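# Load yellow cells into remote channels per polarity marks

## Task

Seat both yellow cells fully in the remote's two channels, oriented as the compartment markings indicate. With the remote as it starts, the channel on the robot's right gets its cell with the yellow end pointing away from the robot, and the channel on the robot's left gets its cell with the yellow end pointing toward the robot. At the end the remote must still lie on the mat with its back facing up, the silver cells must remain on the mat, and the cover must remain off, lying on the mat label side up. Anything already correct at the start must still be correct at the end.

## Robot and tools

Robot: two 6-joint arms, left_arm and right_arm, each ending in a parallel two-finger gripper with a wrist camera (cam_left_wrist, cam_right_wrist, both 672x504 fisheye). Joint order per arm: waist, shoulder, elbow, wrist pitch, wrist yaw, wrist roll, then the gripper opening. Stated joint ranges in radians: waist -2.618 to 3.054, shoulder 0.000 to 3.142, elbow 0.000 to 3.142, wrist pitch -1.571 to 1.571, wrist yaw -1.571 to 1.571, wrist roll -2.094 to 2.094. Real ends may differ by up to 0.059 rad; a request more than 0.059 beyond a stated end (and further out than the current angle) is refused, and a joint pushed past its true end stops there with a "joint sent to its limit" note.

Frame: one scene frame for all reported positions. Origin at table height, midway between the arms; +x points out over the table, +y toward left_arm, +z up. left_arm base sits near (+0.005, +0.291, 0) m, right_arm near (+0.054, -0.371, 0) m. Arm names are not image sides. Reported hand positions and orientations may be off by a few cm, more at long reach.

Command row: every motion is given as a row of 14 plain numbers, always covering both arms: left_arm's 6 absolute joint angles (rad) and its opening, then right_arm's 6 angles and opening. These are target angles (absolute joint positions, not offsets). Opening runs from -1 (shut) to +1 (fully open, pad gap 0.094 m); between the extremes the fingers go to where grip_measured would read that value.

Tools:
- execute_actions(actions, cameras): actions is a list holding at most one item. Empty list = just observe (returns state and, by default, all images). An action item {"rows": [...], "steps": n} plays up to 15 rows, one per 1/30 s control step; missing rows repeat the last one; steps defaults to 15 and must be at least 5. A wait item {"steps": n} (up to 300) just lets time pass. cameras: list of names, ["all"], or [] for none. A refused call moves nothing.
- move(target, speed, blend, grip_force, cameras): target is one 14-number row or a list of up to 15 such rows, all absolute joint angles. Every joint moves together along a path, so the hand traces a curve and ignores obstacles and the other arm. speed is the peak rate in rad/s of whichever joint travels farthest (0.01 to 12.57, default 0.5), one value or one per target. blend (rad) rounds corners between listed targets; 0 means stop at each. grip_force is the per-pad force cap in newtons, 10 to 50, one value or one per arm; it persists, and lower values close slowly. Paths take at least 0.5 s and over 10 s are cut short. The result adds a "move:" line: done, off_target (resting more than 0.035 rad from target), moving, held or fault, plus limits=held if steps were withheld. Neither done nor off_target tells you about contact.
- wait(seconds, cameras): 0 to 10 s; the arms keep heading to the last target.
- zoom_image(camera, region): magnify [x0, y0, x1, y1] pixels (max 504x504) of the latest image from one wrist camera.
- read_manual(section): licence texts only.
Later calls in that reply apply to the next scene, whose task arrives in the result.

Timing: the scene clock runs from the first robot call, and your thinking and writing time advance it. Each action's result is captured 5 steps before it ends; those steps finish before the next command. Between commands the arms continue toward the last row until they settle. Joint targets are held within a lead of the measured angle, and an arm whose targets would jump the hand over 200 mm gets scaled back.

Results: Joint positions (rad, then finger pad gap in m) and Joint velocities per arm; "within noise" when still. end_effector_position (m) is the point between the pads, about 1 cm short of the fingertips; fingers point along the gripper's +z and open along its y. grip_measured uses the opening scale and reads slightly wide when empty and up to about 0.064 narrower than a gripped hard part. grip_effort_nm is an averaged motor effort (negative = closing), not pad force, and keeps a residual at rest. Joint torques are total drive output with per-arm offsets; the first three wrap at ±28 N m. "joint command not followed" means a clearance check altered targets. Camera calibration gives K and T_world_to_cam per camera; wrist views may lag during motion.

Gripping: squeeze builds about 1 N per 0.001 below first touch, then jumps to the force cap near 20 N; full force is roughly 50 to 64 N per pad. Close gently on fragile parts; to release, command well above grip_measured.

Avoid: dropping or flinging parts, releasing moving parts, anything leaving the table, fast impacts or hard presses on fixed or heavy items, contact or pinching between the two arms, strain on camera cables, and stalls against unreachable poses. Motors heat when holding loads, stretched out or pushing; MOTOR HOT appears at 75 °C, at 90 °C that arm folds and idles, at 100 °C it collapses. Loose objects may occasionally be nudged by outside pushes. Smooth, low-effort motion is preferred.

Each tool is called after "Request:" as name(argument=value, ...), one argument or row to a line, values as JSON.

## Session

Scene 1 done. On to scene 2.

Request:
execute_actions(
  actions=[],
)

Request:
zoom_image(
  camera="cam_left_wrist",
  region=[250, 200, 500, 400],
)

Request:
zoom_image(
  camera="cam_right_wrist",
  region=[80, 200, 500, 504],
)

Scene clock: 0.00 s of 4760.00 s.
left_arm: end_effector_position=(+0.2597, +0.2905, +0.3195) grip_measured=+1.000 grip_effort_nm=n/a end_effector_quat_wxyz=(+0.543, -0.180, +0.809, +0.138) | right_arm: end_effector_position=(+0.2483, -0.2477, +0.3210) grip_measured=+1.000 grip_effort_nm=n/a end_effector_quat_wxyz=(+0.582, -0.235, +0.765, +0.141)
Joint positions: left_arm=[-0.658 0.876 1.095 -0.942 -0.971 -0.599 0.094] | right_arm=[0.604 0.486 0.882 -0.683 0.104 -0.029 0.094]
Joint velocities: within noise
Joint torques (N m): no reading
Motor temperatures (°C): left_arm=[25 24 30 24 23 23 28] | right_arm=[26 23 27 27 23 25 22]
Heat: left arm: 30 °C; right arm: 27 °C.
camera_calibration:
cam_left_wrist: T_world_to_cam=[[0.455783, -0.887152, -0.0722699, 0.164144], [-0.778069, -0.357672, -0.51641, 0.486522], [0.432286, 0.291602, -0.853286, 0.177701], [0, 0, 0, 1]] pos_world=[0.226917, 0.267818, 0.414738]
cam_right_wrist: T_world_to_cam=[[0.556474, -0.830528, 0.0236701, -0.348337], [-0.669427, -0.465042, -0.579313, 0.249895], [0.492143, 0.306527, -0.814761, 0.31129], [0, 0, 0, 1]] pos_world=[0.207928, -0.268511, 0.406639]

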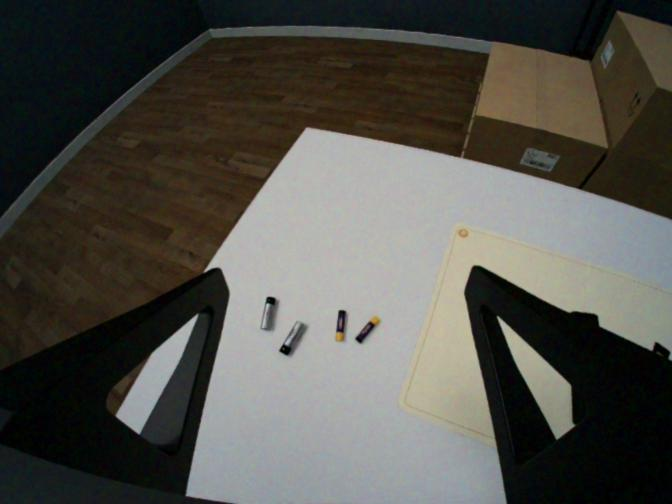

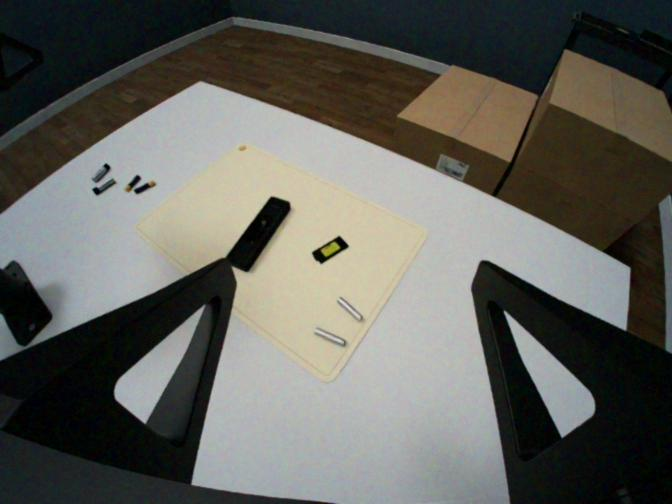

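Scaled by 2.016 from the camera's 672x504 image, which has a finer 960x720 frame.

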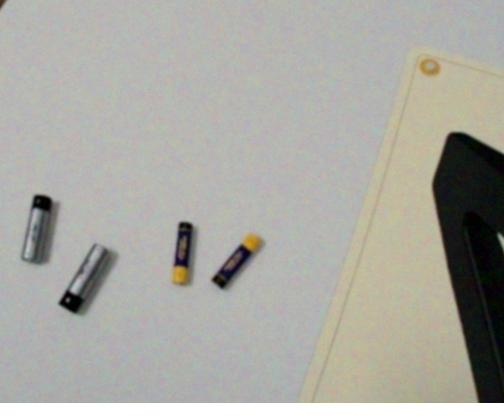

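Scaled by 1.200 from the camera's 672x504 image, which has a finer 960x720 frame.

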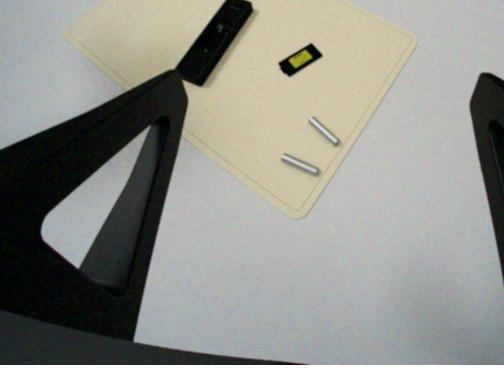

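Request:
move(
  target=[0.061,1.76,1.425,-1.225,0,0.369,-0.4,0.604,0.486,0.882,-0.683,0.104,-0.029,1],
  speed=0.9,
  grip_force=25,
  cameras=["cam_left_wrist"],
)

Request:
zoom_image(
  camera="cam_left_wrist",
  region=[220, 150, 470, 350],
)

Scene clock: 5.70 s of 4760.00 s.
left_arm: end_effector_position=(+0.3225, +0.3228, +0.0990) grip_measured=-0.397 grip_effort_nm=-0.15 end_effector_quat_wxyz=(+0.000, +0.135, +0.991, +0.007) | right_arm: end_effector_position=(+0.2483, -0.2477, +0.3210) grip_measured=+1.000 grip_effort_nm=-0.01 end_effector_quat_wxyz=(+0.582, -0.235, +0.765, +0.141)
Joint positions: left_arm=[0.061 1.754 1.4 -1.214 -0.015 0.361 0.028] | right_arm=[0.604 0.486 0.882 -0.683 0.104 -0.029 0.094]
Joint torques (N m): left_arm=[0.02 -7.54 9.99 0.16 0.15 0.11] | right_arm=[0.08 2.48 6.41 2.18 0.02 0.03]
Heat: left arm: 31 °C; right arm: 29 °C.
Kept back: nothing.
grip_force (N): 25, 25
move: done
camera_calibration:
cam_left_wrist: T_world_to_cam=[[-0.30061, -0.952526, -0.0482422, 0.410903], [-0.768691, 0.21203, 0.603454, 0.135199], [-0.564577, 0.218488, -0.795937, 0.292439], [0, 0, 0, 1]] pos_world=[0.392552, 0.298835, 0.170999]
Images, in order (width x height): cam_left_wrist 672x504.

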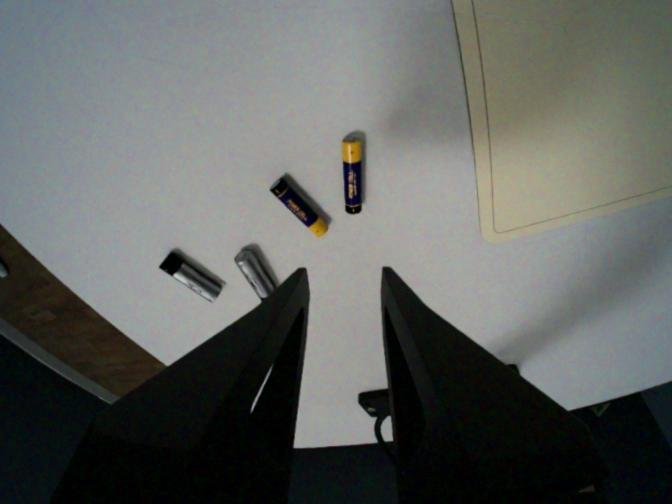

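Scaled by 2.016 from the camera's 672x504 image, which has a finer 960x720 frame.

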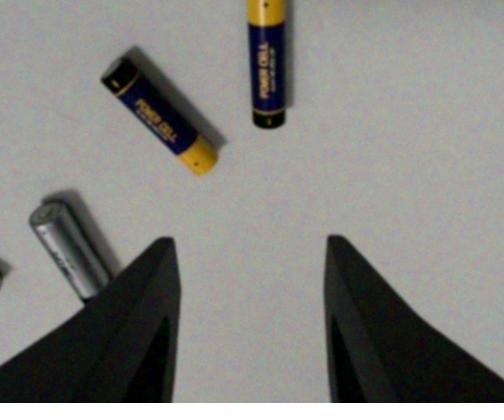

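Request:
move(
  target=[
    [0.043,1.83,1.272,-1.014,0.012,0.321,-0.5,0.604,0.486,0.882,-0.683,0.104,-0.029,1],
    [0.043,1.88,1.195,-0.895,0.012,0.321,-0.5,0.604,0.486,0.882,-0.683,0.104,-0.029,1],
  ],
  speed=[0.5,0.25],
  blend=0.03,
  cameras=["cam_left_wrist"],
)

Request:
zoom_image(
  camera="cam_left_wrist",
  region=[220, 150, 470, 350],
)

Scene clock: 7.50 s of 4760.00 s.
left_arm: end_effector_position=(+0.3264, +0.3173, +0.0178) grip_measured=-0.497 grip_effort_nm=-0.15 end_effector_quat_wxyz=(-0.008, +0.124, +0.992, +0.000) | right_arm: end_effector_position=(+0.2483, -0.2477, +0.3210) grip_measured=+1.000 grip_effort_nm=-0.01 end_effector_quat_wxyz=(+0.582, -0.235, +0.765, +0.141)
Joint positions: left_arm=[0.049 1.865 1.204 -0.926 -0.003 0.326 0.024] | right_arm=[0.604 0.486 0.882 -0.683 0.104 -0.029 0.094]
Joint torques (N m): left_arm=[-0.42 -7.32 6.09 0.59 0.18 -0.07] | right_arm=[0.08 2.47 6.42 2.19 0.02 0.04]
Heat: left arm: 31 °C; right arm: 30 °C.
Kept back: nothing.
grip_force (N): 25, 25
move: done
camera_calibration:
cam_left_wrist: T_world_to_cam=[[-0.279387, -0.959694, -0.0304985, 0.397937], [-0.762636, 0.202497, 0.614313, 0.189228], [-0.583377, 0.19489, -0.788473, 0.244626], [0, 0, 0, 1]] pos_world=[0.398199, 0.295904, 0.0887727]
Images, in order (width x height): cam_left_wrist 672x504.

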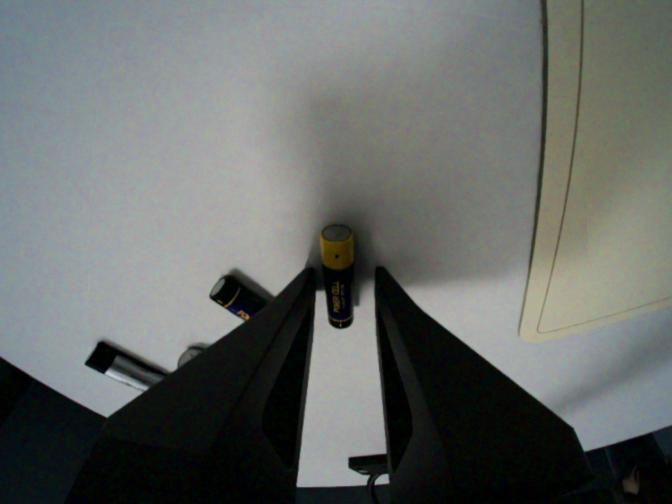

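Scaled by 2.016 from the camera's 672x504 image, which has a finer 960x720 frame.

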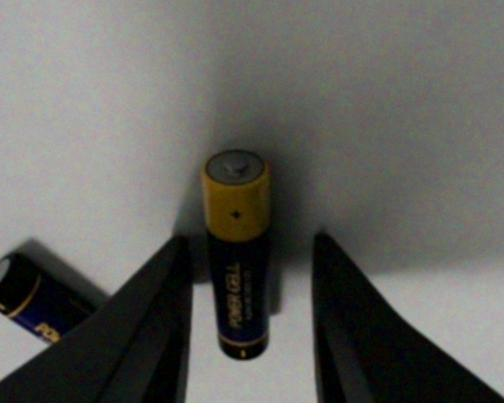

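Request:
move(
  target=[
    [0.049,1.88,1.195,-0.895,0.012,0.321,-0.84,0.604,0.486,0.882,-0.683,0.104,-0.029,1],
    [0.049,1.80,1.27,-1.04,0.012,0.321,-0.84,0.604,0.486,0.882,-0.683,0.104,-0.029,1],
  ],
  speed=0.3,
  cameras=["cam_left_wrist"],
)

Request:
zoom_image(
  camera="cam_left_wrist",
  region=[220, 180, 470, 350],
)

Scene clock: 10.10 s of 4760.00 s.
left_arm: end_effector_position=(+0.3203, +0.3168, +0.0415) grip_measured=-0.776 grip_effort_nm=-0.56 end_effector_quat_wxyz=(-0.015, +0.124, +0.992, -0.002) | right_arm: end_effector_position=(+0.2483, -0.2477, +0.3210) grip_measured=+1.000 grip_effort_nm=-0.01 end_effector_quat_wxyz=(+0.582, -0.235, +0.765, +0.141)
Joint positions: left_arm=[0.049 1.823 1.251 -1.029 -0.003 0.326 0.011] | right_arm=[0.604 0.486 0.882 -0.683 0.104 -0.029 0.094]
Joint torques (N m): left_arm=[-0.08 -10.54 8.99 0.14 0.17 -0.01] | right_arm=[0.08 2.48 6.41 2.18 0.02 0.03]
Heat: left arm: 31 °C; right arm: 31 °C.
Kept back: nothing.
grip_force (N): 25, 25
move: done
camera_calibration:
cam_left_wrist: T_world_to_cam=[[-0.279794, -0.959728, -0.0252428, 0.396414], [-0.753452, 0.20321, 0.625312, 0.166466], [-0.595, 0.193978, -0.779966, 0.263513], [0, 0, 0, 1]] pos_world=[0.393128, 0.295507, 0.111445]
Images, in order (width x height): cam_left_wrist 672x504.

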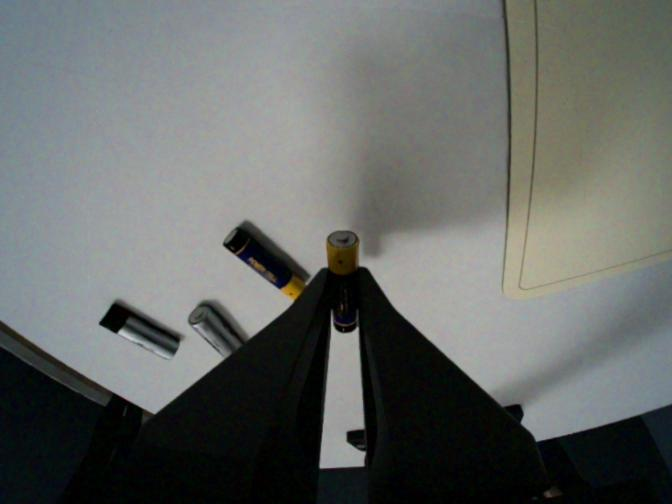

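Scaled by 2.016 from the camera's 672x504 image, which has a finer 960x720 frame.

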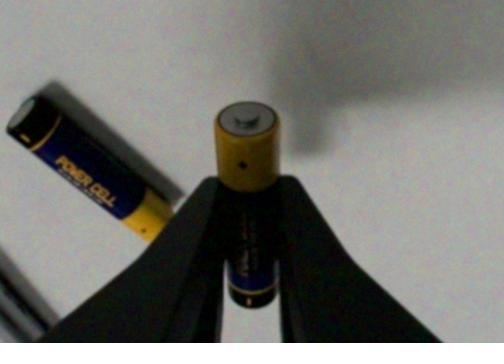

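Request:
move(
  target=[
    [-0.2,2.08,1.75,-1.24,0,-0.4,-0.84,0.604,0.486,0.882,-0.683,0.104,-0.029,1],
    [-0.63,2.562,2.485,-1.503,0,-0.892,-0.84,0.604,0.486,0.882,-0.683,0.104,-0.029,1],
  ],
  speed=0.8,
  blend=0.12,
  cameras=["cam_left_wrist"],
)

Request:
zoom_image(
  camera="cam_left_wrist",
  region=[250, 140, 430, 320],
)

Scene clock: 13.10 s of 4760.00 s.
left_arm: end_effector_position=(+0.4052, +0.0134, +0.0584) grip_measured=-0.776 grip_effort_nm=-0.56 end_effector_quat_wxyz=(+0.000, -0.138, +0.990, -0.002) | right_arm: end_effector_position=(+0.2483, -0.2477, +0.3210) grip_measured=+1.000 grip_effort_nm=-0.01 end_effector_quat_wxyz=(+0.582, -0.235, +0.765, +0.141)
Joint positions: left_arm=[-0.635 2.538 2.459 -1.489 0.003 -0.883 0.011] | right_arm=[0.604 0.486 0.882 -0.683 0.104 -0.029 0.094]
Joint torques (N m): left_arm=[0.4 -12.26 10.13 0.13 -0.03 -0.09] | right_arm=[0.08 2.48 6.42 2.19 0.02 0.04]
Motor temperatures (°C): left_arm=[25 25 31 24 23 23 28] | right_arm=[26 23 29 32 23 25 22]
Heat: left arm: 31 °C; right arm: 32 °C.
Kept back: nothing.
grip_force (N): 25, 25
move: done
camera_calibration:
cam_left_wrist: T_world_to_cam=[[0.23971, -0.970406, -0.0291814, -0.0807122], [-0.770828, -0.208512, 0.601953, 0.295443], [-0.590223, -0.1218, -0.797998, 0.389476], [0, 0, 0, 1]] pos_world=[0.476961, 0.0307182, 0.130603]
Images, in order (width x height): cam_left_wrist 672x504.

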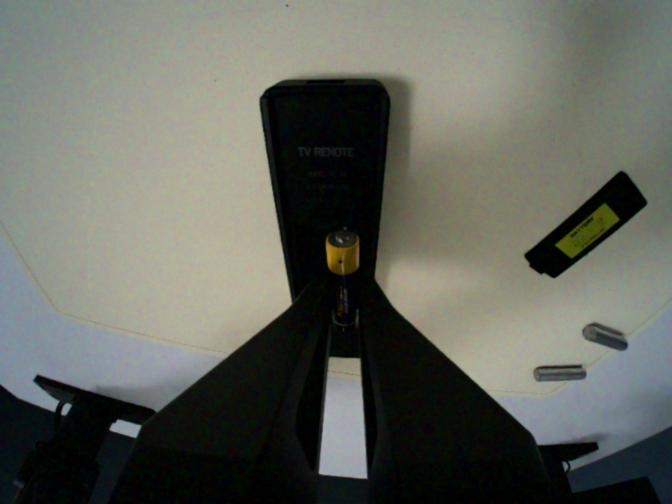

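Scaled by 2.800 from the camera's 672x504 image, which has a finer 960x720 frame.

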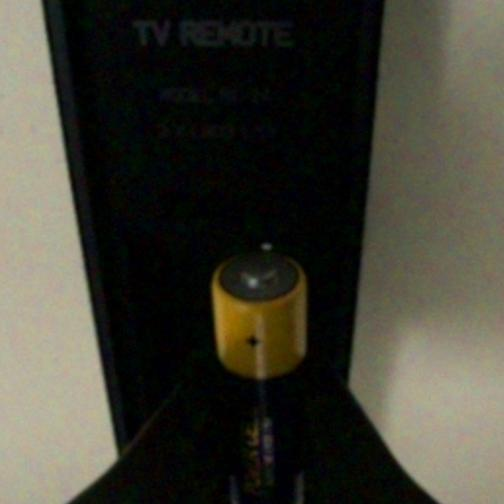

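Request:
move(
  target=[-0.663,2.45,2.277,-1.373,0,-0.9,-0.84,0.604,0.486,0.882,-0.683,0.104,-0.029,1],
  speed=0.3,
  cameras=["cam_left_wrist"],
)

Request:
zoom_image(
  camera="cam_left_wrist",
  region=[260, 140, 430, 320],
)

Scene clock: 15.43 s of 4760.00 s.
left_arm: end_effector_position=(+0.3903, +0.0115, +0.0373) grip_measured=-0.776 grip_effort_nm=-0.56 end_effector_quat_wxyz=(-0.009, -0.131, +0.991, +0.008) | right_arm: end_effector_position=(+0.2483, -0.2477, +0.3210) grip_measured=+1.000 grip_effort_nm=-0.01 end_effector_quat_wxyz=(+0.582, -0.235, +0.765, +0.141)
Joint positions: left_arm=[-0.657 2.491 2.288 -1.392 0.001 -0.891 0.011] | right_arm=[0.604 0.486 0.882 -0.683 0.104 -0.029 0.094]
Joint torques (N m): left_arm=[-0.43 -18 6.46 0.42 0 -0.08] | right_arm=[0.08 2.48 6.42 2.18 0.02 0.03]
Heat: left arm: 31 °C; right arm: 32 °C.
Kept back: nothing.
grip_force (N): 25, 25
move: off_target (left_arm); left_arm: the shoulder is farthest, 0.041 rad from its target
camera_calibration:
cam_left_wrist: T_world_to_cam=[[0.225441, -0.972912, -0.0511669, -0.0731891], [-0.760794, -0.20861, 0.614552, 0.291927], [-0.608579, -0.0996176, -0.787215, 0.370065], [0, 0, 0, 1]] pos_world=[0.46381, 0.0265573, 0.108172]
Images, in order (width x height): cam_left_wrist 672x504.

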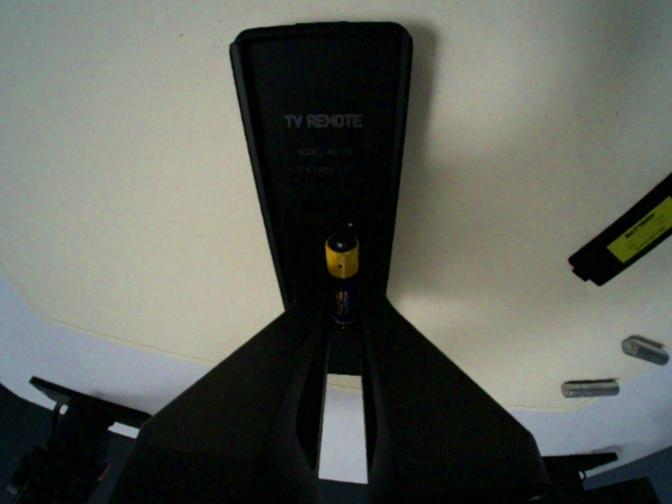

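Scaled by 2.800 from the camera's 672x504 image, which has a finer 960x720 frame.

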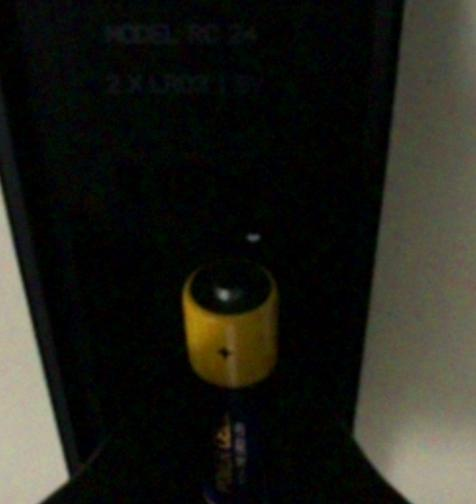

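Request:
move(
  target=[
    [-0.668,2.40,2.235,-1.345,0,-0.9,-0.84,0.604,0.486,0.882,-0.683,0.104,-0.029,1],
    [-0.668,2.49,2.245,-1.345,0,-0.9,-0.84,0.604,0.486,0.882,-0.683,0.104,-0.029,1],
  ],
  speed=[0.3,0.2],
  cameras=["cam_left_wrist"],
)

Request:
zoom_image(
  camera="cam_left_wrist",
  region=[260, 140, 430, 320],
)

Scene clock: 17.53 s of 4760.00 s.
left_arm: end_effector_position=(+0.3899, +0.0089, +0.0399) grip_measured=-0.776 grip_effort_nm=-0.56 end_effector_quat_wxyz=(-0.002, -0.129, +0.992, +0.000) | right_arm: end_effector_position=(+0.2483, -0.2477, +0.3210) grip_measured=+1.000 grip_effort_nm=-0.01 end_effector_quat_wxyz=(+0.582, -0.235, +0.765, +0.141)
Joint positions: left_arm=[-0.661 2.463 2.248 -1.357 0.003 -0.892 0.011] | right_arm=[0.604 0.486 0.882 -0.683 0.104 -0.029 0.094]
Joint torques (N m): left_arm=[-0.59 -11.59 7.27 0.41 -0.02 -0.08] | right_arm=[0.08 2.48 6.42 2.19 0.02 0.04]
Heat: left arm: 32 °C; right arm: 33 °C.
Kept back: nothing.
grip_force (N): 25, 25
move: done
camera_calibration:
cam_left_wrist: T_world_to_cam=[[0.22284, -0.974299, -0.0329305, -0.075186], [-0.771891, -0.196977, 0.60447, 0.294071], [-0.595421, -0.109282, -0.795947, 0.367022], [0, 0, 0, 1]] pos_world=[0.462278, 0.0247802, 0.111897]
Images, in order (width x height): cam_left_wrist 672x504.

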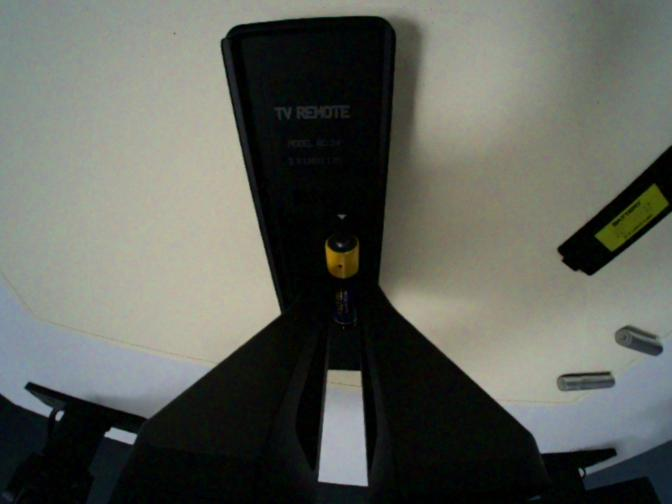

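Scaled by 2.800 from the camera's 672x504 image, which has a finer 960x720 frame.

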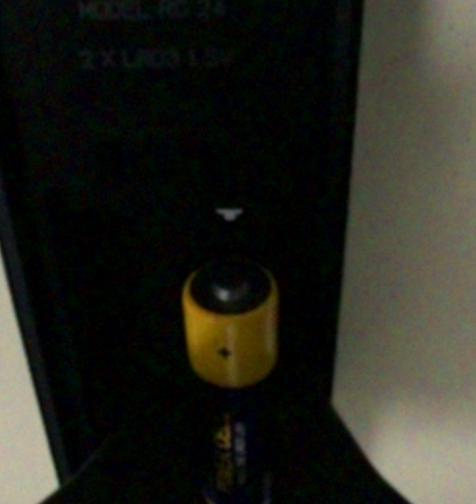

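Request:
move(
  target=[-0.656,2.498,2.222,-1.318,0,-0.895,-0.84,0.604,0.486,0.882,-0.683,0.104,-0.029,1],
  speed=0.2,
  cameras=["cam_left_wrist"],
)

Request:
zoom_image(
  camera="cam_left_wrist",
  region=[260, 140, 430, 320],
)

Scene clock: 18.53 s of 4760.00 s.
left_arm: end_effector_position=(+0.3900, +0.0088, +0.0396) grip_measured=-0.776 grip_effort_nm=-0.56 end_effector_quat_wxyz=(-0.002, -0.129, +0.992, -0.001) | right_arm: end_effector_position=(+0.2483, -0.2477, +0.3210) grip_measured=+1.000 grip_effort_nm=-0.01 end_effector_quat_wxyz=(+0.582, -0.235, +0.765, +0.141)
Joint positions: left_arm=[-0.661 2.463 2.246 -1.355 0.003 -0.892 0.011] | right_arm=[0.604 0.486 0.882 -0.683 0.104 -0.029 0.094]
Joint torques (N m): left_arm=[0.39 -10.85 5.22 0.67 -0.03 -0.02] | right_arm=[0.08 2.48 6.42 2.18 0.02 0.04]
Heat: left arm: 32 °C; right arm: 33 °C.
Kept back: nothing.
grip_force (N): 25, 25
move: off_target (left_arm); left_arm: the wrist pitch is farthest, 0.037 rad from its target
camera_calibration:
cam_left_wrist: T_world_to_cam=[[0.222882, -0.974298, -0.0326561, -0.0752484], [-0.772025, -0.196865, 0.604336, 0.294386], [-0.595232, -0.109484, -0.79606, 0.366634], [0, 0, 0, 1]] pos_world=[0.462277, 0.0247807, 0.111497]
Images, in order (width x height): cam_left_wrist 672x504.

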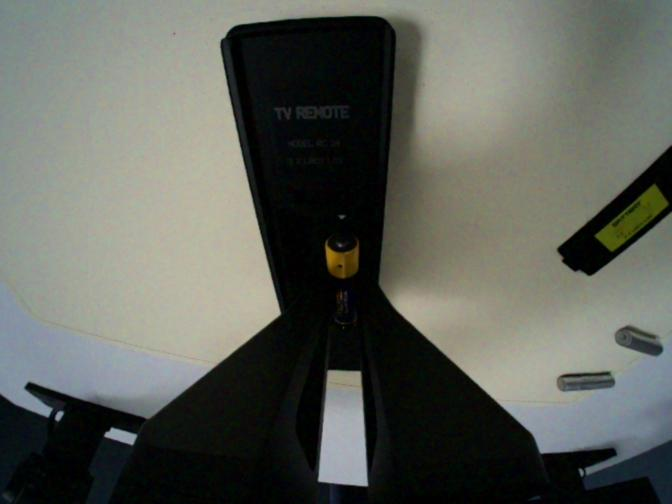

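Scaled by 2.800 from the camera's 672x504 image, which has a finer 960x720 frame.

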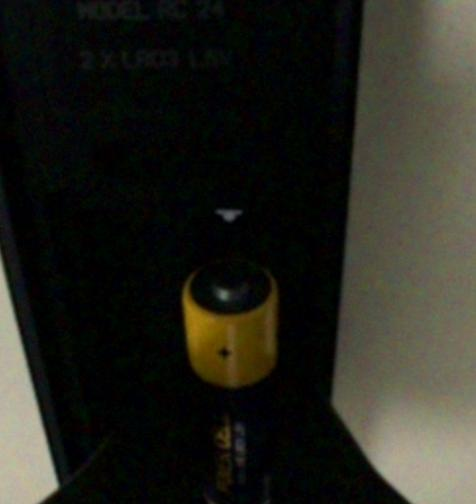

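Request:
move(
  target=[
    [-0.635,2.42,2.25,-1.30,0,-0.895,-0.84,0.604,0.486,0.882,-0.683,0.104,-0.029,1],
    [-0.664,2.490,2.238,-1.358,0,-0.895,-0.84,0.604,0.486,0.882,-0.683,0.104,-0.029,1],
  ],
  speed=[0.3,0.2],
  cameras=["cam_left_wrist"],
)

Request:
zoom_image(
  camera="cam_left_wrist",
  region=[260, 140, 430, 320],
)

Scene clock: 20.57 s of 4760.00 s.
left_arm: end_effector_position=(+0.3932, +0.0089, +0.0406) grip_measured=-0.776 grip_effort_nm=-0.56 end_effector_quat_wxyz=(+0.002, -0.132, +0.991, -0.006) | right_arm: end_effector_position=(+0.2483, -0.2477, +0.3210) grip_measured=+1.000 grip_effort_nm=-0.01 end_effector_quat_wxyz=(+0.582, -0.235, +0.765, +0.141)
Joint positions: left_arm=[-0.656 2.461 2.246 -1.346 0.006 -0.892 0.011] | right_arm=[0.604 0.486 0.882 -0.683 0.104 -0.029 0.094]
Joint torques (N m): left_arm=[-0.59 -11.4 6.71 0.18 -0.06 -0.01] | right_arm=[0.08 2.48 6.42 2.18 0.02 0.04]
Heat: left arm: 32 °C; right arm: 34 °C.
Kept back: nothing.
grip_force (N): 25, 25
move: done
camera_calibration:
cam_left_wrist: T_world_to_cam=[[0.227977, -0.973414, -0.0221988, -0.0783465], [-0.776025, -0.195423, 0.599663, 0.298018], [-0.588058, -0.119482, -0.799945, 0.366848], [0, 0, 0, 1]] pos_world=[0.464858, 0.0258078, 0.113008]
Images, in order (width x height): cam_left_wrist 672x504.

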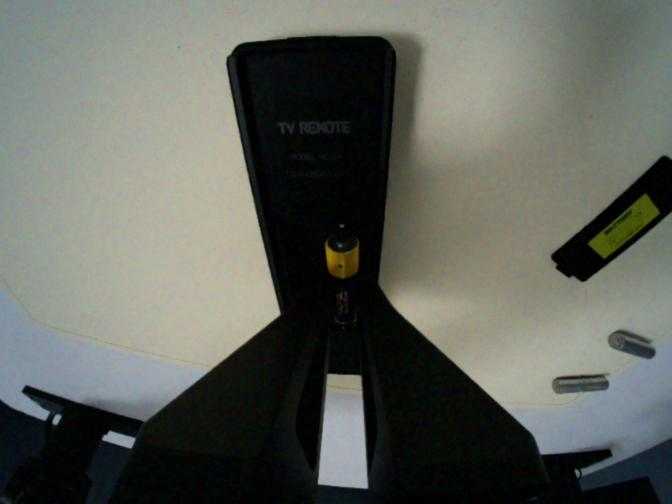

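Scaled by 2.800 from the camera's 672x504 image, which has a finer 960x720 frame.

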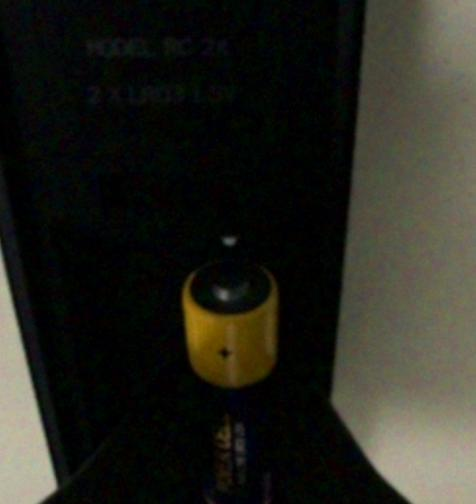

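Request:
move(
  target=[-0.669,2.490,2.230,-1.367,-0.008,-0.895,-0.84,0.604,0.486,0.882,-0.683,0.104,-0.029,1],
  speed=0.2,
  cameras=["cam_left_wrist"],
)

Request:
zoom_image(
  camera="cam_left_wrist",
  region=[260, 140, 430, 320],
)

Scene clock: 21.57 s of 4760.00 s.
left_arm: end_effector_position=(+0.3912, +0.0086, +0.0403) grip_measured=-0.776 grip_effort_nm=-0.56 end_effector_quat_wxyz=(+0.001, -0.130, +0.992, -0.002) | right_arm: end_effector_position=(+0.2483, -0.2477, +0.3210) grip_measured=+1.000 grip_effort_nm=-0.01 end_effector_quat_wxyz=(+0.582, -0.235, +0.765, +0.141)
Joint positions: left_arm=[-0.661 2.461 2.245 -1.35 0.003 -0.892 0.011] | right_arm=[0.604 0.486 0.882 -0.683 0.104 -0.029 0.094]
Joint torques (N m): left_arm=[-0.75 -11.44 6.08 0.11 -0.08 -0.02] | right_arm=[0.06 2.47 6.42 2.18 0.02 0.04]
Heat: left arm: 32 °C; right arm: 34 °C.
Kept back: nothing.
grip_force (N): 25, 25
move: done
camera_calibration:
cam_left_wrist: T_world_to_cam=[[0.223858, -0.974205, -0.0284977, -0.0764231], [-0.775123, -0.195685, 0.600742, 0.296195], [-0.590822, -0.112392, -0.798935, 0.366389], [0, 0, 0, 1]] pos_world=[0.463166, 0.0246884, 0.112606]
Images, in order (width x height): cam_left_wrist 672x504.

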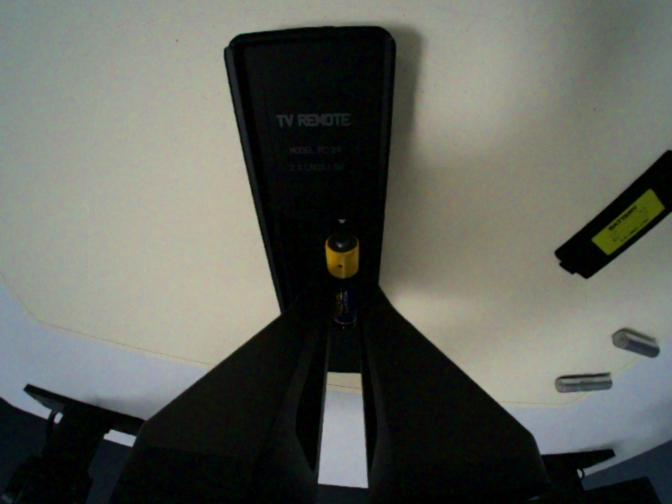

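Scaled by 2.800 from the camera's 672x504 image, which has a finer 960x720 frame.

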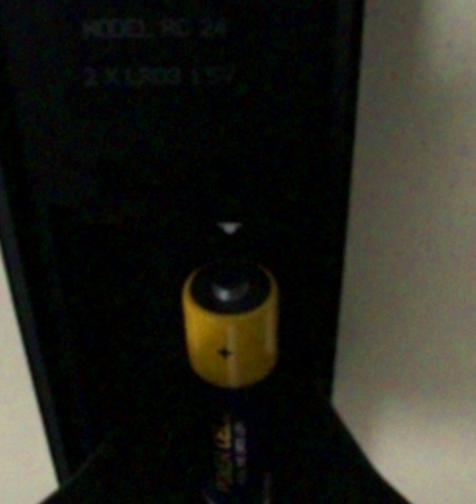

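Request:
move(
  target=[-0.667,2.490,2.205,-1.335,-0.008,-0.895,-0.84,0.604,0.486,0.882,-0.683,0.104,-0.029,1],
  speed=0.2,
  cameras=["cam_left_wrist"],
)

Request:
zoom_image(
  camera="cam_left_wrist",
  region=[260, 140, 430, 320],
)

Scene clock: 22.50 s of 4760.00 s.
left_arm: end_effector_position=(+0.3911, +0.0088, +0.0392) grip_measured=-0.776 grip_effort_nm=-0.56 end_effector_quat_wxyz=(+0.001, -0.130, +0.992, -0.002) | right_arm: end_effector_position=(+0.2483, -0.2477, +0.3210) grip_measured=+1.000 grip_effort_nm=-0.01 end_effector_quat_wxyz=(+0.582, -0.235, +0.765, +0.141)
Joint positions: left_arm=[-0.661 2.461 2.241 -1.347 0.002 -0.892 0.011] | right_arm=[0.604 0.486 0.882 -0.683 0.104 -0.029 0.094]
Joint torques (N m): left_arm=[-0.47 -11.48 4.21 0.42 -0.11 -0.01] | right_arm=[0.08 2.48 6.42 2.18 0.02 0.03]
Heat: left arm: 31 °C; right arm: 34 °C.
Kept back: nothing.
grip_force (N): 25, 25
move: off_target (left_arm); left_arm: the elbow is farthest, 0.036 rad from its target
camera_calibration:
cam_left_wrist: T_world_to_cam=[[0.2238, -0.974176, -0.0299209, -0.0760583], [-0.774852, -0.196463, 0.600838, 0.296761], [-0.5912, -0.111283, -0.798811, 0.365527], [0, 0, 0, 1]] pos_world=[0.463067, 0.0248856, 0.111406]
Images, in order (width x height): cam_left_wrist 672x504.

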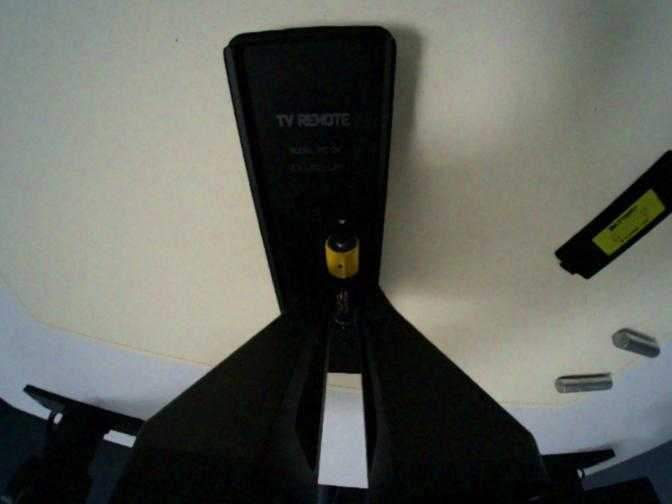

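Scaled by 2.800 from the camera's 672x504 image, which has a finer 960x720 frame.

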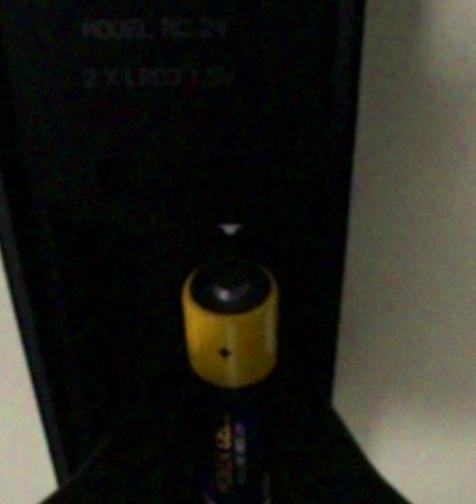

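Request:
move(
  target=[
    [-0.667,2.490,2.225,-1.355,-0.008,-0.895,-0.84,0.604,0.486,0.882,-0.683,0.104,-0.029,1],
    [-0.667,2.490,2.225,-1.355,-0.008,-0.895,-0.7,0.604,0.486,0.882,-0.683,0.104,-0.029,1],
  ],
  speed=0.2,
  cameras=["cam_left_wrist"],
)

Request:
zoom_image(
  camera="cam_left_wrist",
  region=[260, 140, 430, 320],
)

Scene clock: 23.93 s of 4760.00 s.
left_arm: end_effector_position=(+0.3905, +0.0097, +0.0392) grip_measured=-0.703 grip_effort_nm=0.17 end_effector_quat_wxyz=(+0.000, -0.130, +0.992, +0.000) | right_arm: end_effector_position=(+0.2483, -0.2477, +0.3210) grip_measured=+1.000 grip_effort_nm=-0.01 end_effector_quat_wxyz=(+0.582, -0.235, +0.765, +0.141)
Joint positions: left_arm=[-0.661 2.461 2.241 -1.351 0 -0.892 0.014] | right_arm=[0.604 0.486 0.882 -0.683 0.104 -0.029 0.094]
Joint torques (N m): left_arm=[-0.49 -11.34 6.12 0.24 -0.1 -0.01] | right_arm=[0.08 2.47 6.41 2.18 0.02 0.04]
Heat: left arm: 31 °C; right arm: 34 °C.
Kept back: nothing.
grip_force (N): 25, 25
move: done
camera_calibration:
cam_left_wrist: T_world_to_cam=[[0.223746, -0.974052, -0.0340537, -0.0748911], [-0.773641, -0.198744, 0.601648, 0.295962], [-0.592805, -0.108271, -0.798035, 0.365797], [0, 0, 0, 1]] pos_world=[0.462571, 0.025478, 0.111304]
Images, in order (width x height): cam_left_wrist 672x504.

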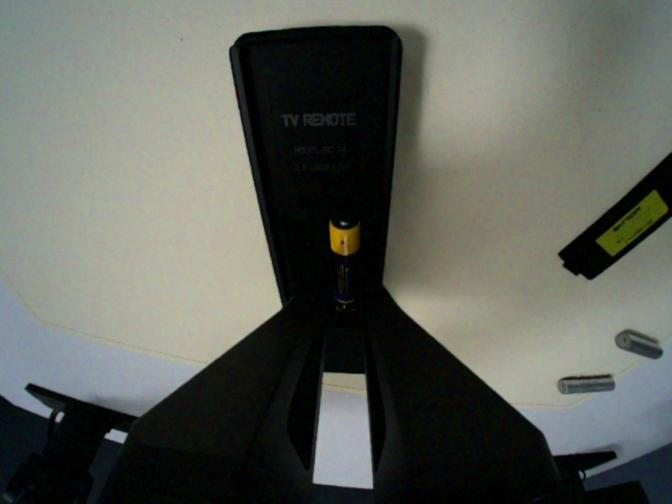

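Scaled by 2.800 from the camera's 672x504 image, which has a finer 960x720 frame.

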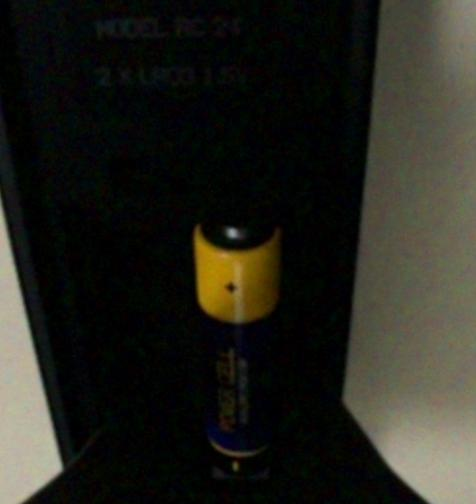

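Request:
move(
  target=[
    [-0.667,2.44,2.24,-1.38,0,-0.895,-0.65,0.604,0.486,0.882,-0.683,0.104,-0.029,1],
    [-0.667,2.34,2.22,-1.38,0,-0.895,-0.65,0.604,0.486,0.882,-0.683,0.104,-0.029,1],
  ],
  speed=0.3,
  blend=0.05,
  cameras=["cam_left_wrist"],
)

Request:
zoom_image(
  camera="cam_left_wrist",
  region=[290, 130, 410, 280],
)

Scene clock: 25.70 s of 4760.00 s.
left_arm: end_effector_position=(+0.3902, +0.0106, +0.0794) grip_measured=-0.653 grip_effort_nm=0.16 end_effector_quat_wxyz=(+0.025, -0.130, +0.991, -0.022) | right_arm: end_effector_position=(+0.2483, -0.2477, +0.3210) grip_measured=+1.000 grip_effort_nm=-0.01 end_effector_quat_wxyz=(+0.582, -0.235, +0.765, +0.141)
Joint positions: left_arm=[-0.661 2.367 2.231 -1.367 -0.003 -0.892 0.016] | right_arm=[0.604 0.486 0.882 -0.683 0.104 -0.029 0.094]
Joint torques (N m): left_arm=[-0.58 -16.03 6.57 0.26 0.06 -0.01] | right_arm=[0.08 2.47 6.42 2.19 0.02 0.04]
Heat: left arm: 31 °C; right arm: 34 °C.
Kept back: nothing.
grip_force (N): 25, 25
move: done; blend cut to 0 rad at target 1
camera_calibration:
cam_left_wrist: T_world_to_cam=[[0.224305, -0.974398, 0.0153462, -0.0767346], [-0.806646, -0.176806, 0.563969, 0.287373], [-0.546817, -0.13888, -0.825653, 0.382459], [0, 0, 0, 1]] pos_world=[0.458155, 0.0291551, 0.154887]
Images, in order (width x height): cam_left_wrist 672x504.

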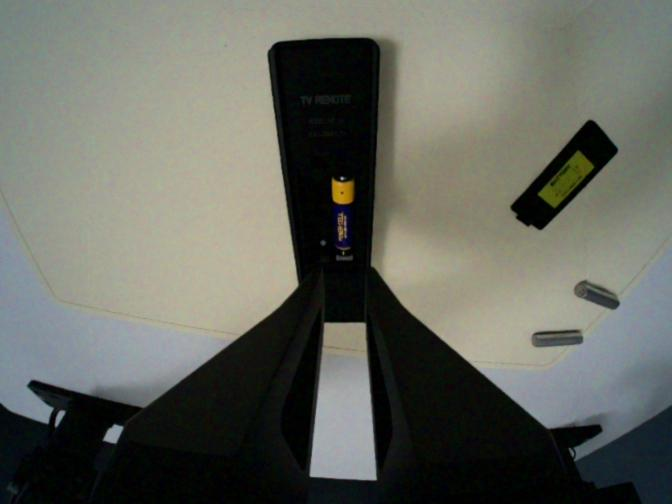

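Scaled by 3.360 from the camera's 672x504 image, which has a finer 960x720 frame.

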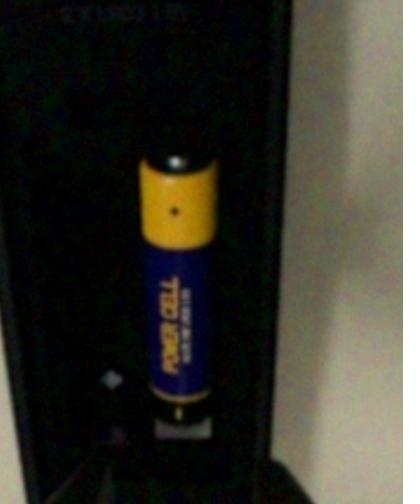

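Request:
move(
  target=[
    [-0.628,2.545,2.51,-1.52,0,-0.875,-1,0.604,0.486,0.882,-0.683,0.104,-0.029,1],
    [-0.628,2.572,2.412,-1.43,0,-0.875,-1,0.604,0.486,0.882,-0.683,0.104,-0.029,1],
  ],
  speed=[0.4,0.2],
  blend=0.02,
  cameras=["cam_left_wrist"],
)

Request:
zoom_image(
  camera="cam_left_wrist",
  region=[270, 190, 420, 340],
)

Scene clock: 27.97 s of 4760.00 s.
left_arm: end_effector_position=(+0.4085, +0.0145, +0.0429) grip_measured=-0.989 grip_effort_nm=-0.56 end_effector_quat_wxyz=(+0.000, -0.138, +0.990, +0.002) | right_arm: end_effector_position=(+0.2483, -0.2477, +0.3210) grip_measured=+1.000 grip_effort_nm=-0.01 end_effector_quat_wxyz=(+0.582, -0.235, +0.765, +0.141)
Joint positions: left_arm=[-0.632 2.55 2.42 -1.443 -0.003 -0.881 0.001] | right_arm=[0.604 0.486 0.882 -0.683 0.104 -0.029 0.094]
Joint torques (N m): left_arm=[0.27 -12.53 6.79 0.4 0.04 0.08] | right_arm=[0.08 2.47 6.42 2.18 0.02 0.04]
Heat: left arm: 31 °C; right arm: 35 °C.
Kept back: nothing.
grip_force (N): 25, 25
move: done
camera_calibration:
cam_left_wrist: T_world_to_cam=[[0.240416, -0.969934, -0.0377885, -0.0807725], [-0.770036, -0.21428, 0.60094, 0.307373], [-0.590969, -0.115377, -0.7984, 0.379472], [0, 0, 0, 1]] pos_world=[0.480363, 0.0313024, 0.115205]
Images, in order (width x height): cam_left_wrist 672x504.

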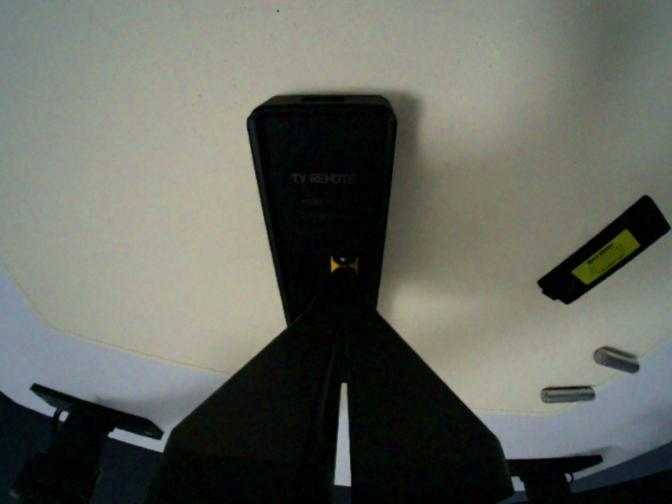

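Scaled by 3.360 from the camera's 672x504 image, which has a finer 960x720 frame.

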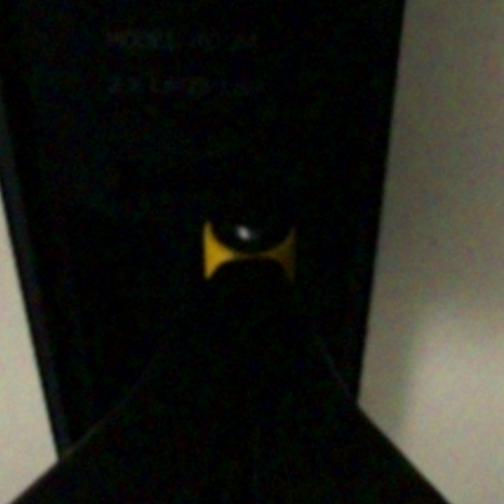

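Request:
move(
  target=[-0.63,2.605,2.405,-1.405,0,-0.875,-1,0.604,0.486,0.882,-0.683,0.104,-0.029,1],
  speed=0.1,
  cameras=["cam_left_wrist"],
)

Request:
zoom_image(
  camera="cam_left_wrist",
  region=[270, 190, 420, 340],
)

Request:
move(
  target=[-0.631,2.64,2.405,-1.375,0,-0.875,-1,0.604,0.486,0.882,-0.683,0.104,-0.029,1],
  speed=0.1,
  cameras=["cam_left_wrist"],
)

Request:
zoom_image(
  camera="cam_left_wrist",
  region=[270, 190, 420, 340],
)

Scene clock: 28.90 s of 4760.00 s.
left_arm: end_effector_position=(+0.4104, +0.0131, +0.0370) grip_measured=-0.989 grip_effort_nm=-0.56 end_effector_quat_wxyz=(+0.000, -0.138, +0.990, +0.002) | right_arm: end_effector_position=(+0.2483, -0.2477, +0.3210) grip_measured=+1.000 grip_effort_nm=-0.01 end_effector_quat_wxyz=(+0.582, -0.235, +0.765, +0.141)
Joint positions: left_arm=[-0.632 2.562 2.42 -1.43 -0.003 -0.881 0.001] | right_arm=[0.604 0.486 0.882 -0.683 0.104 -0.029 0.094]
Joint torques (N m): left_arm=[0.1 -10.8 6.09 0.54 0.05 0.08] | right_arm=[0.08 2.48 6.42 2.18 0.02 0.03]
Heat: left arm: 31 °C; right arm: 35 °C.
Kept back: nothing.
grip_force (N): 25, 25
move: off_target (left_arm); left_arm: the shoulder is farthest, 0.043 rad from its target
camera_calibration:
cam_left_wrist: T_world_to_cam=[[0.240404, -0.96997, -0.0369415, -0.0828697], [-0.770292, -0.213795, 0.600784, 0.31213], [-0.59064, -0.115975, -0.798558, 0.375539], [0, 0, 0, 1]] pos_world=[0.482162, 0.0299039, 0.109306]
Images, in order (width x height): cam_left_wrist 672x504.

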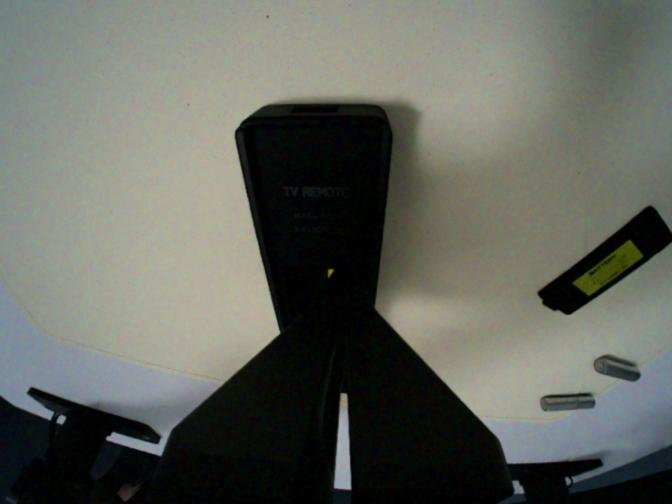

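Scaled by 3.360 from the camera's 672x504 image, which has a finer 960x720 frame.

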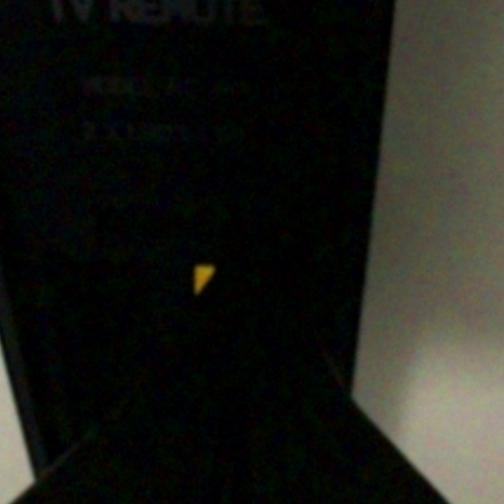

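Scene clock: 29.60 s of 4760.00 s.
left_arm: end_effector_position=(+0.4105, +0.0131, +0.0359) grip_measured=-0.989 grip_effort_nm=-0.56 end_effector_quat_wxyz=(+0.000, -0.138, +0.990, +0.002) | right_arm: end_effector_position=(+0.2483, -0.2477, +0.3210) grip_measured=+1.000 grip_effort_nm=-0.01 end_effector_quat_wxyz=(+0.582, -0.235, +0.765, +0.141)
Joint positions: left_arm=[-0.632 2.565 2.42 -1.429 -0.003 -0.881 0.001] | right_arm=[0.604 0.486 0.882 -0.683 0.104 -0.029 0.094]
Joint torques (N m): left_arm=[0.1 -7.94 6.11 0.81 0.02 0.08] | right_arm=[0.08 2.47 6.42 2.19 0.02 0.04]
Heat: left arm: 31 °C; right arm: 35 °C.
Kept back: nothing.
grip_force (N): 25, 25
move: off_target (left_arm); left_arm: the shoulder is farthest, 0.075 rad from its target
camera_calibration:
cam_left_wrist: T_world_to_cam=[[0.240376, -0.969945, -0.0377701, -0.0829589], [-0.769745, -0.214179, 0.601349, 0.312672], [-0.591364, -0.115477, -0.798094, 0.374972], [0, 0, 0, 1]] pos_world=[0.482364, 0.0298026, 0.108104]
Images, in order (width x height): cam_left_wrist 672x504.

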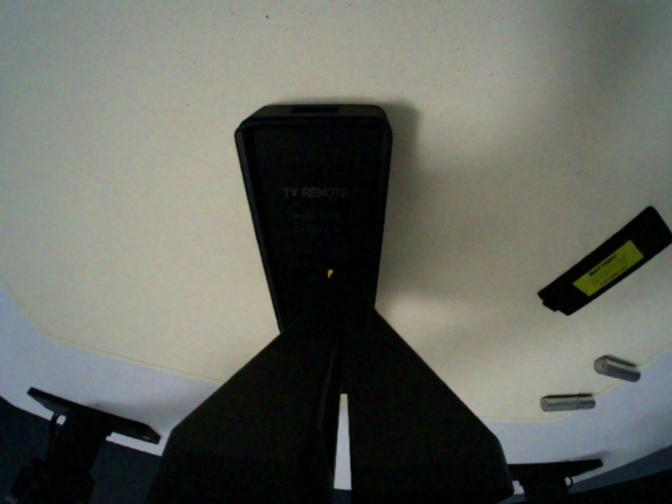

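Scaled by 3.360 from the camera's 672x504 image, which has a finer 960x720 frame.

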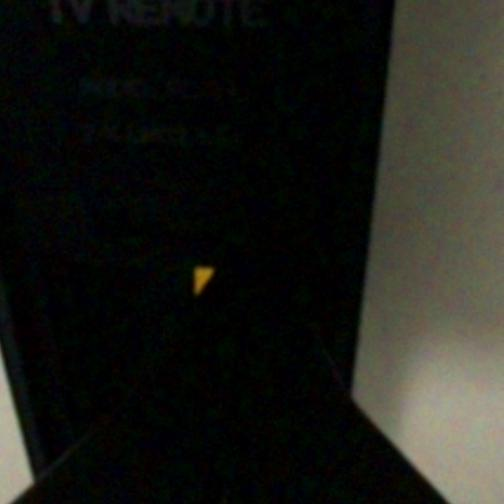

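Request:
move(
  target=[
    [-0.631,2.68,2.405,-1.34,0,-0.875,-1,0.604,0.486,0.882,-0.683,0.104,-0.029,1],
    [-0.631,2.52,2.41,-1.44,0,-0.875,-1,0.604,0.486,0.882,-0.683,0.104,-0.029,1],
    [-0.631,2.40,2.30,-1.42,0,-0.875,-0.5,0.604,0.486,0.882,-0.683,0.104,-0.029,1],
  ],
  speed=[0.1,0.3,0.4],
  blend=[0,0.05,0],
  cameras=["cam_left_wrist"],
)

Request:
zoom_image(
  camera="cam_left_wrist",
  region=[290, 130, 410, 280],
)

Scene clock: 32.50 s of 4760.00 s.
left_arm: end_effector_position=(+0.3971, +0.0223, +0.0721) grip_measured=-0.503 grip_effort_nm=0.16 end_effector_quat_wxyz=(+0.009, -0.138, +0.990, -0.006) | right_arm: end_effector_position=(+0.2483, -0.2477, +0.3210) grip_measured=+1.000 grip_effort_nm=-0.01 end_effector_quat_wxyz=(+0.582, -0.235, +0.765, +0.141)
Joint positions: left_arm=[-0.632 2.427 2.311 -1.432 -0.003 -0.88 0.023] | right_arm=[0.604 0.486 0.882 -0.683 0.104 -0.029 0.094]
Joint torques (N m): left_arm=[-0.01 -16.39 6.49 0.42 0.03 0.07] | right_arm=[0.08 2.48 6.42 2.19 0.02 0.04]
Heat: left arm: 31 °C; right arm: 36 °C.
Kept back: nothing.
grip_force (N): 25, 25
move: done
camera_calibration:
cam_left_wrist: T_world_to_cam=[[0.240625, -0.970433, -0.0189647, -0.0707694], [-0.782152, -0.205436, 0.588247, 0.288229], [-0.57475, -0.126714, -0.808459, 0.391396], [0, 0, 0, 1]] pos_world=[0.467422, 0.0401307, 0.145535]
Images, in order (width x height): cam_left_wrist 672x504.

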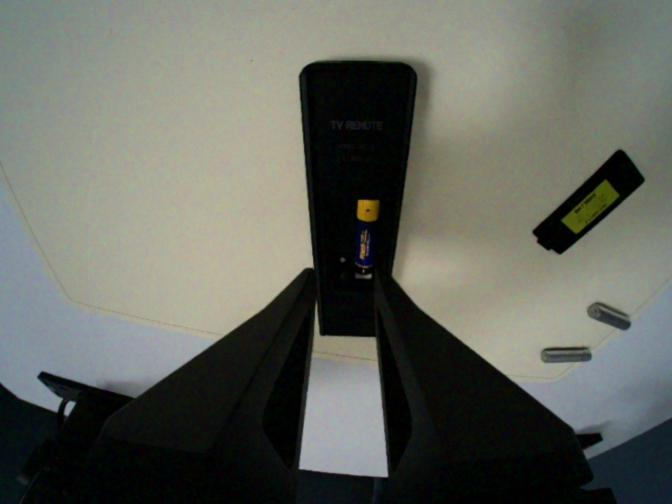

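Scaled by 3.360 from the camera's 672x504 image, which has a finer 960x720 frame.

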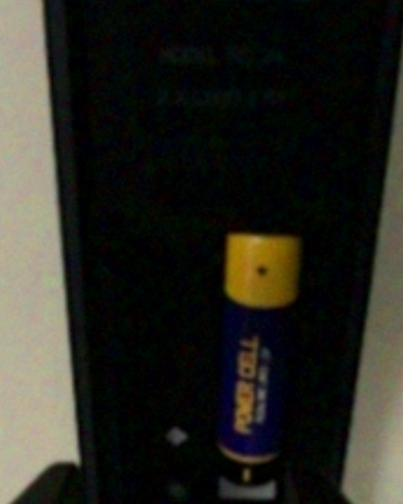

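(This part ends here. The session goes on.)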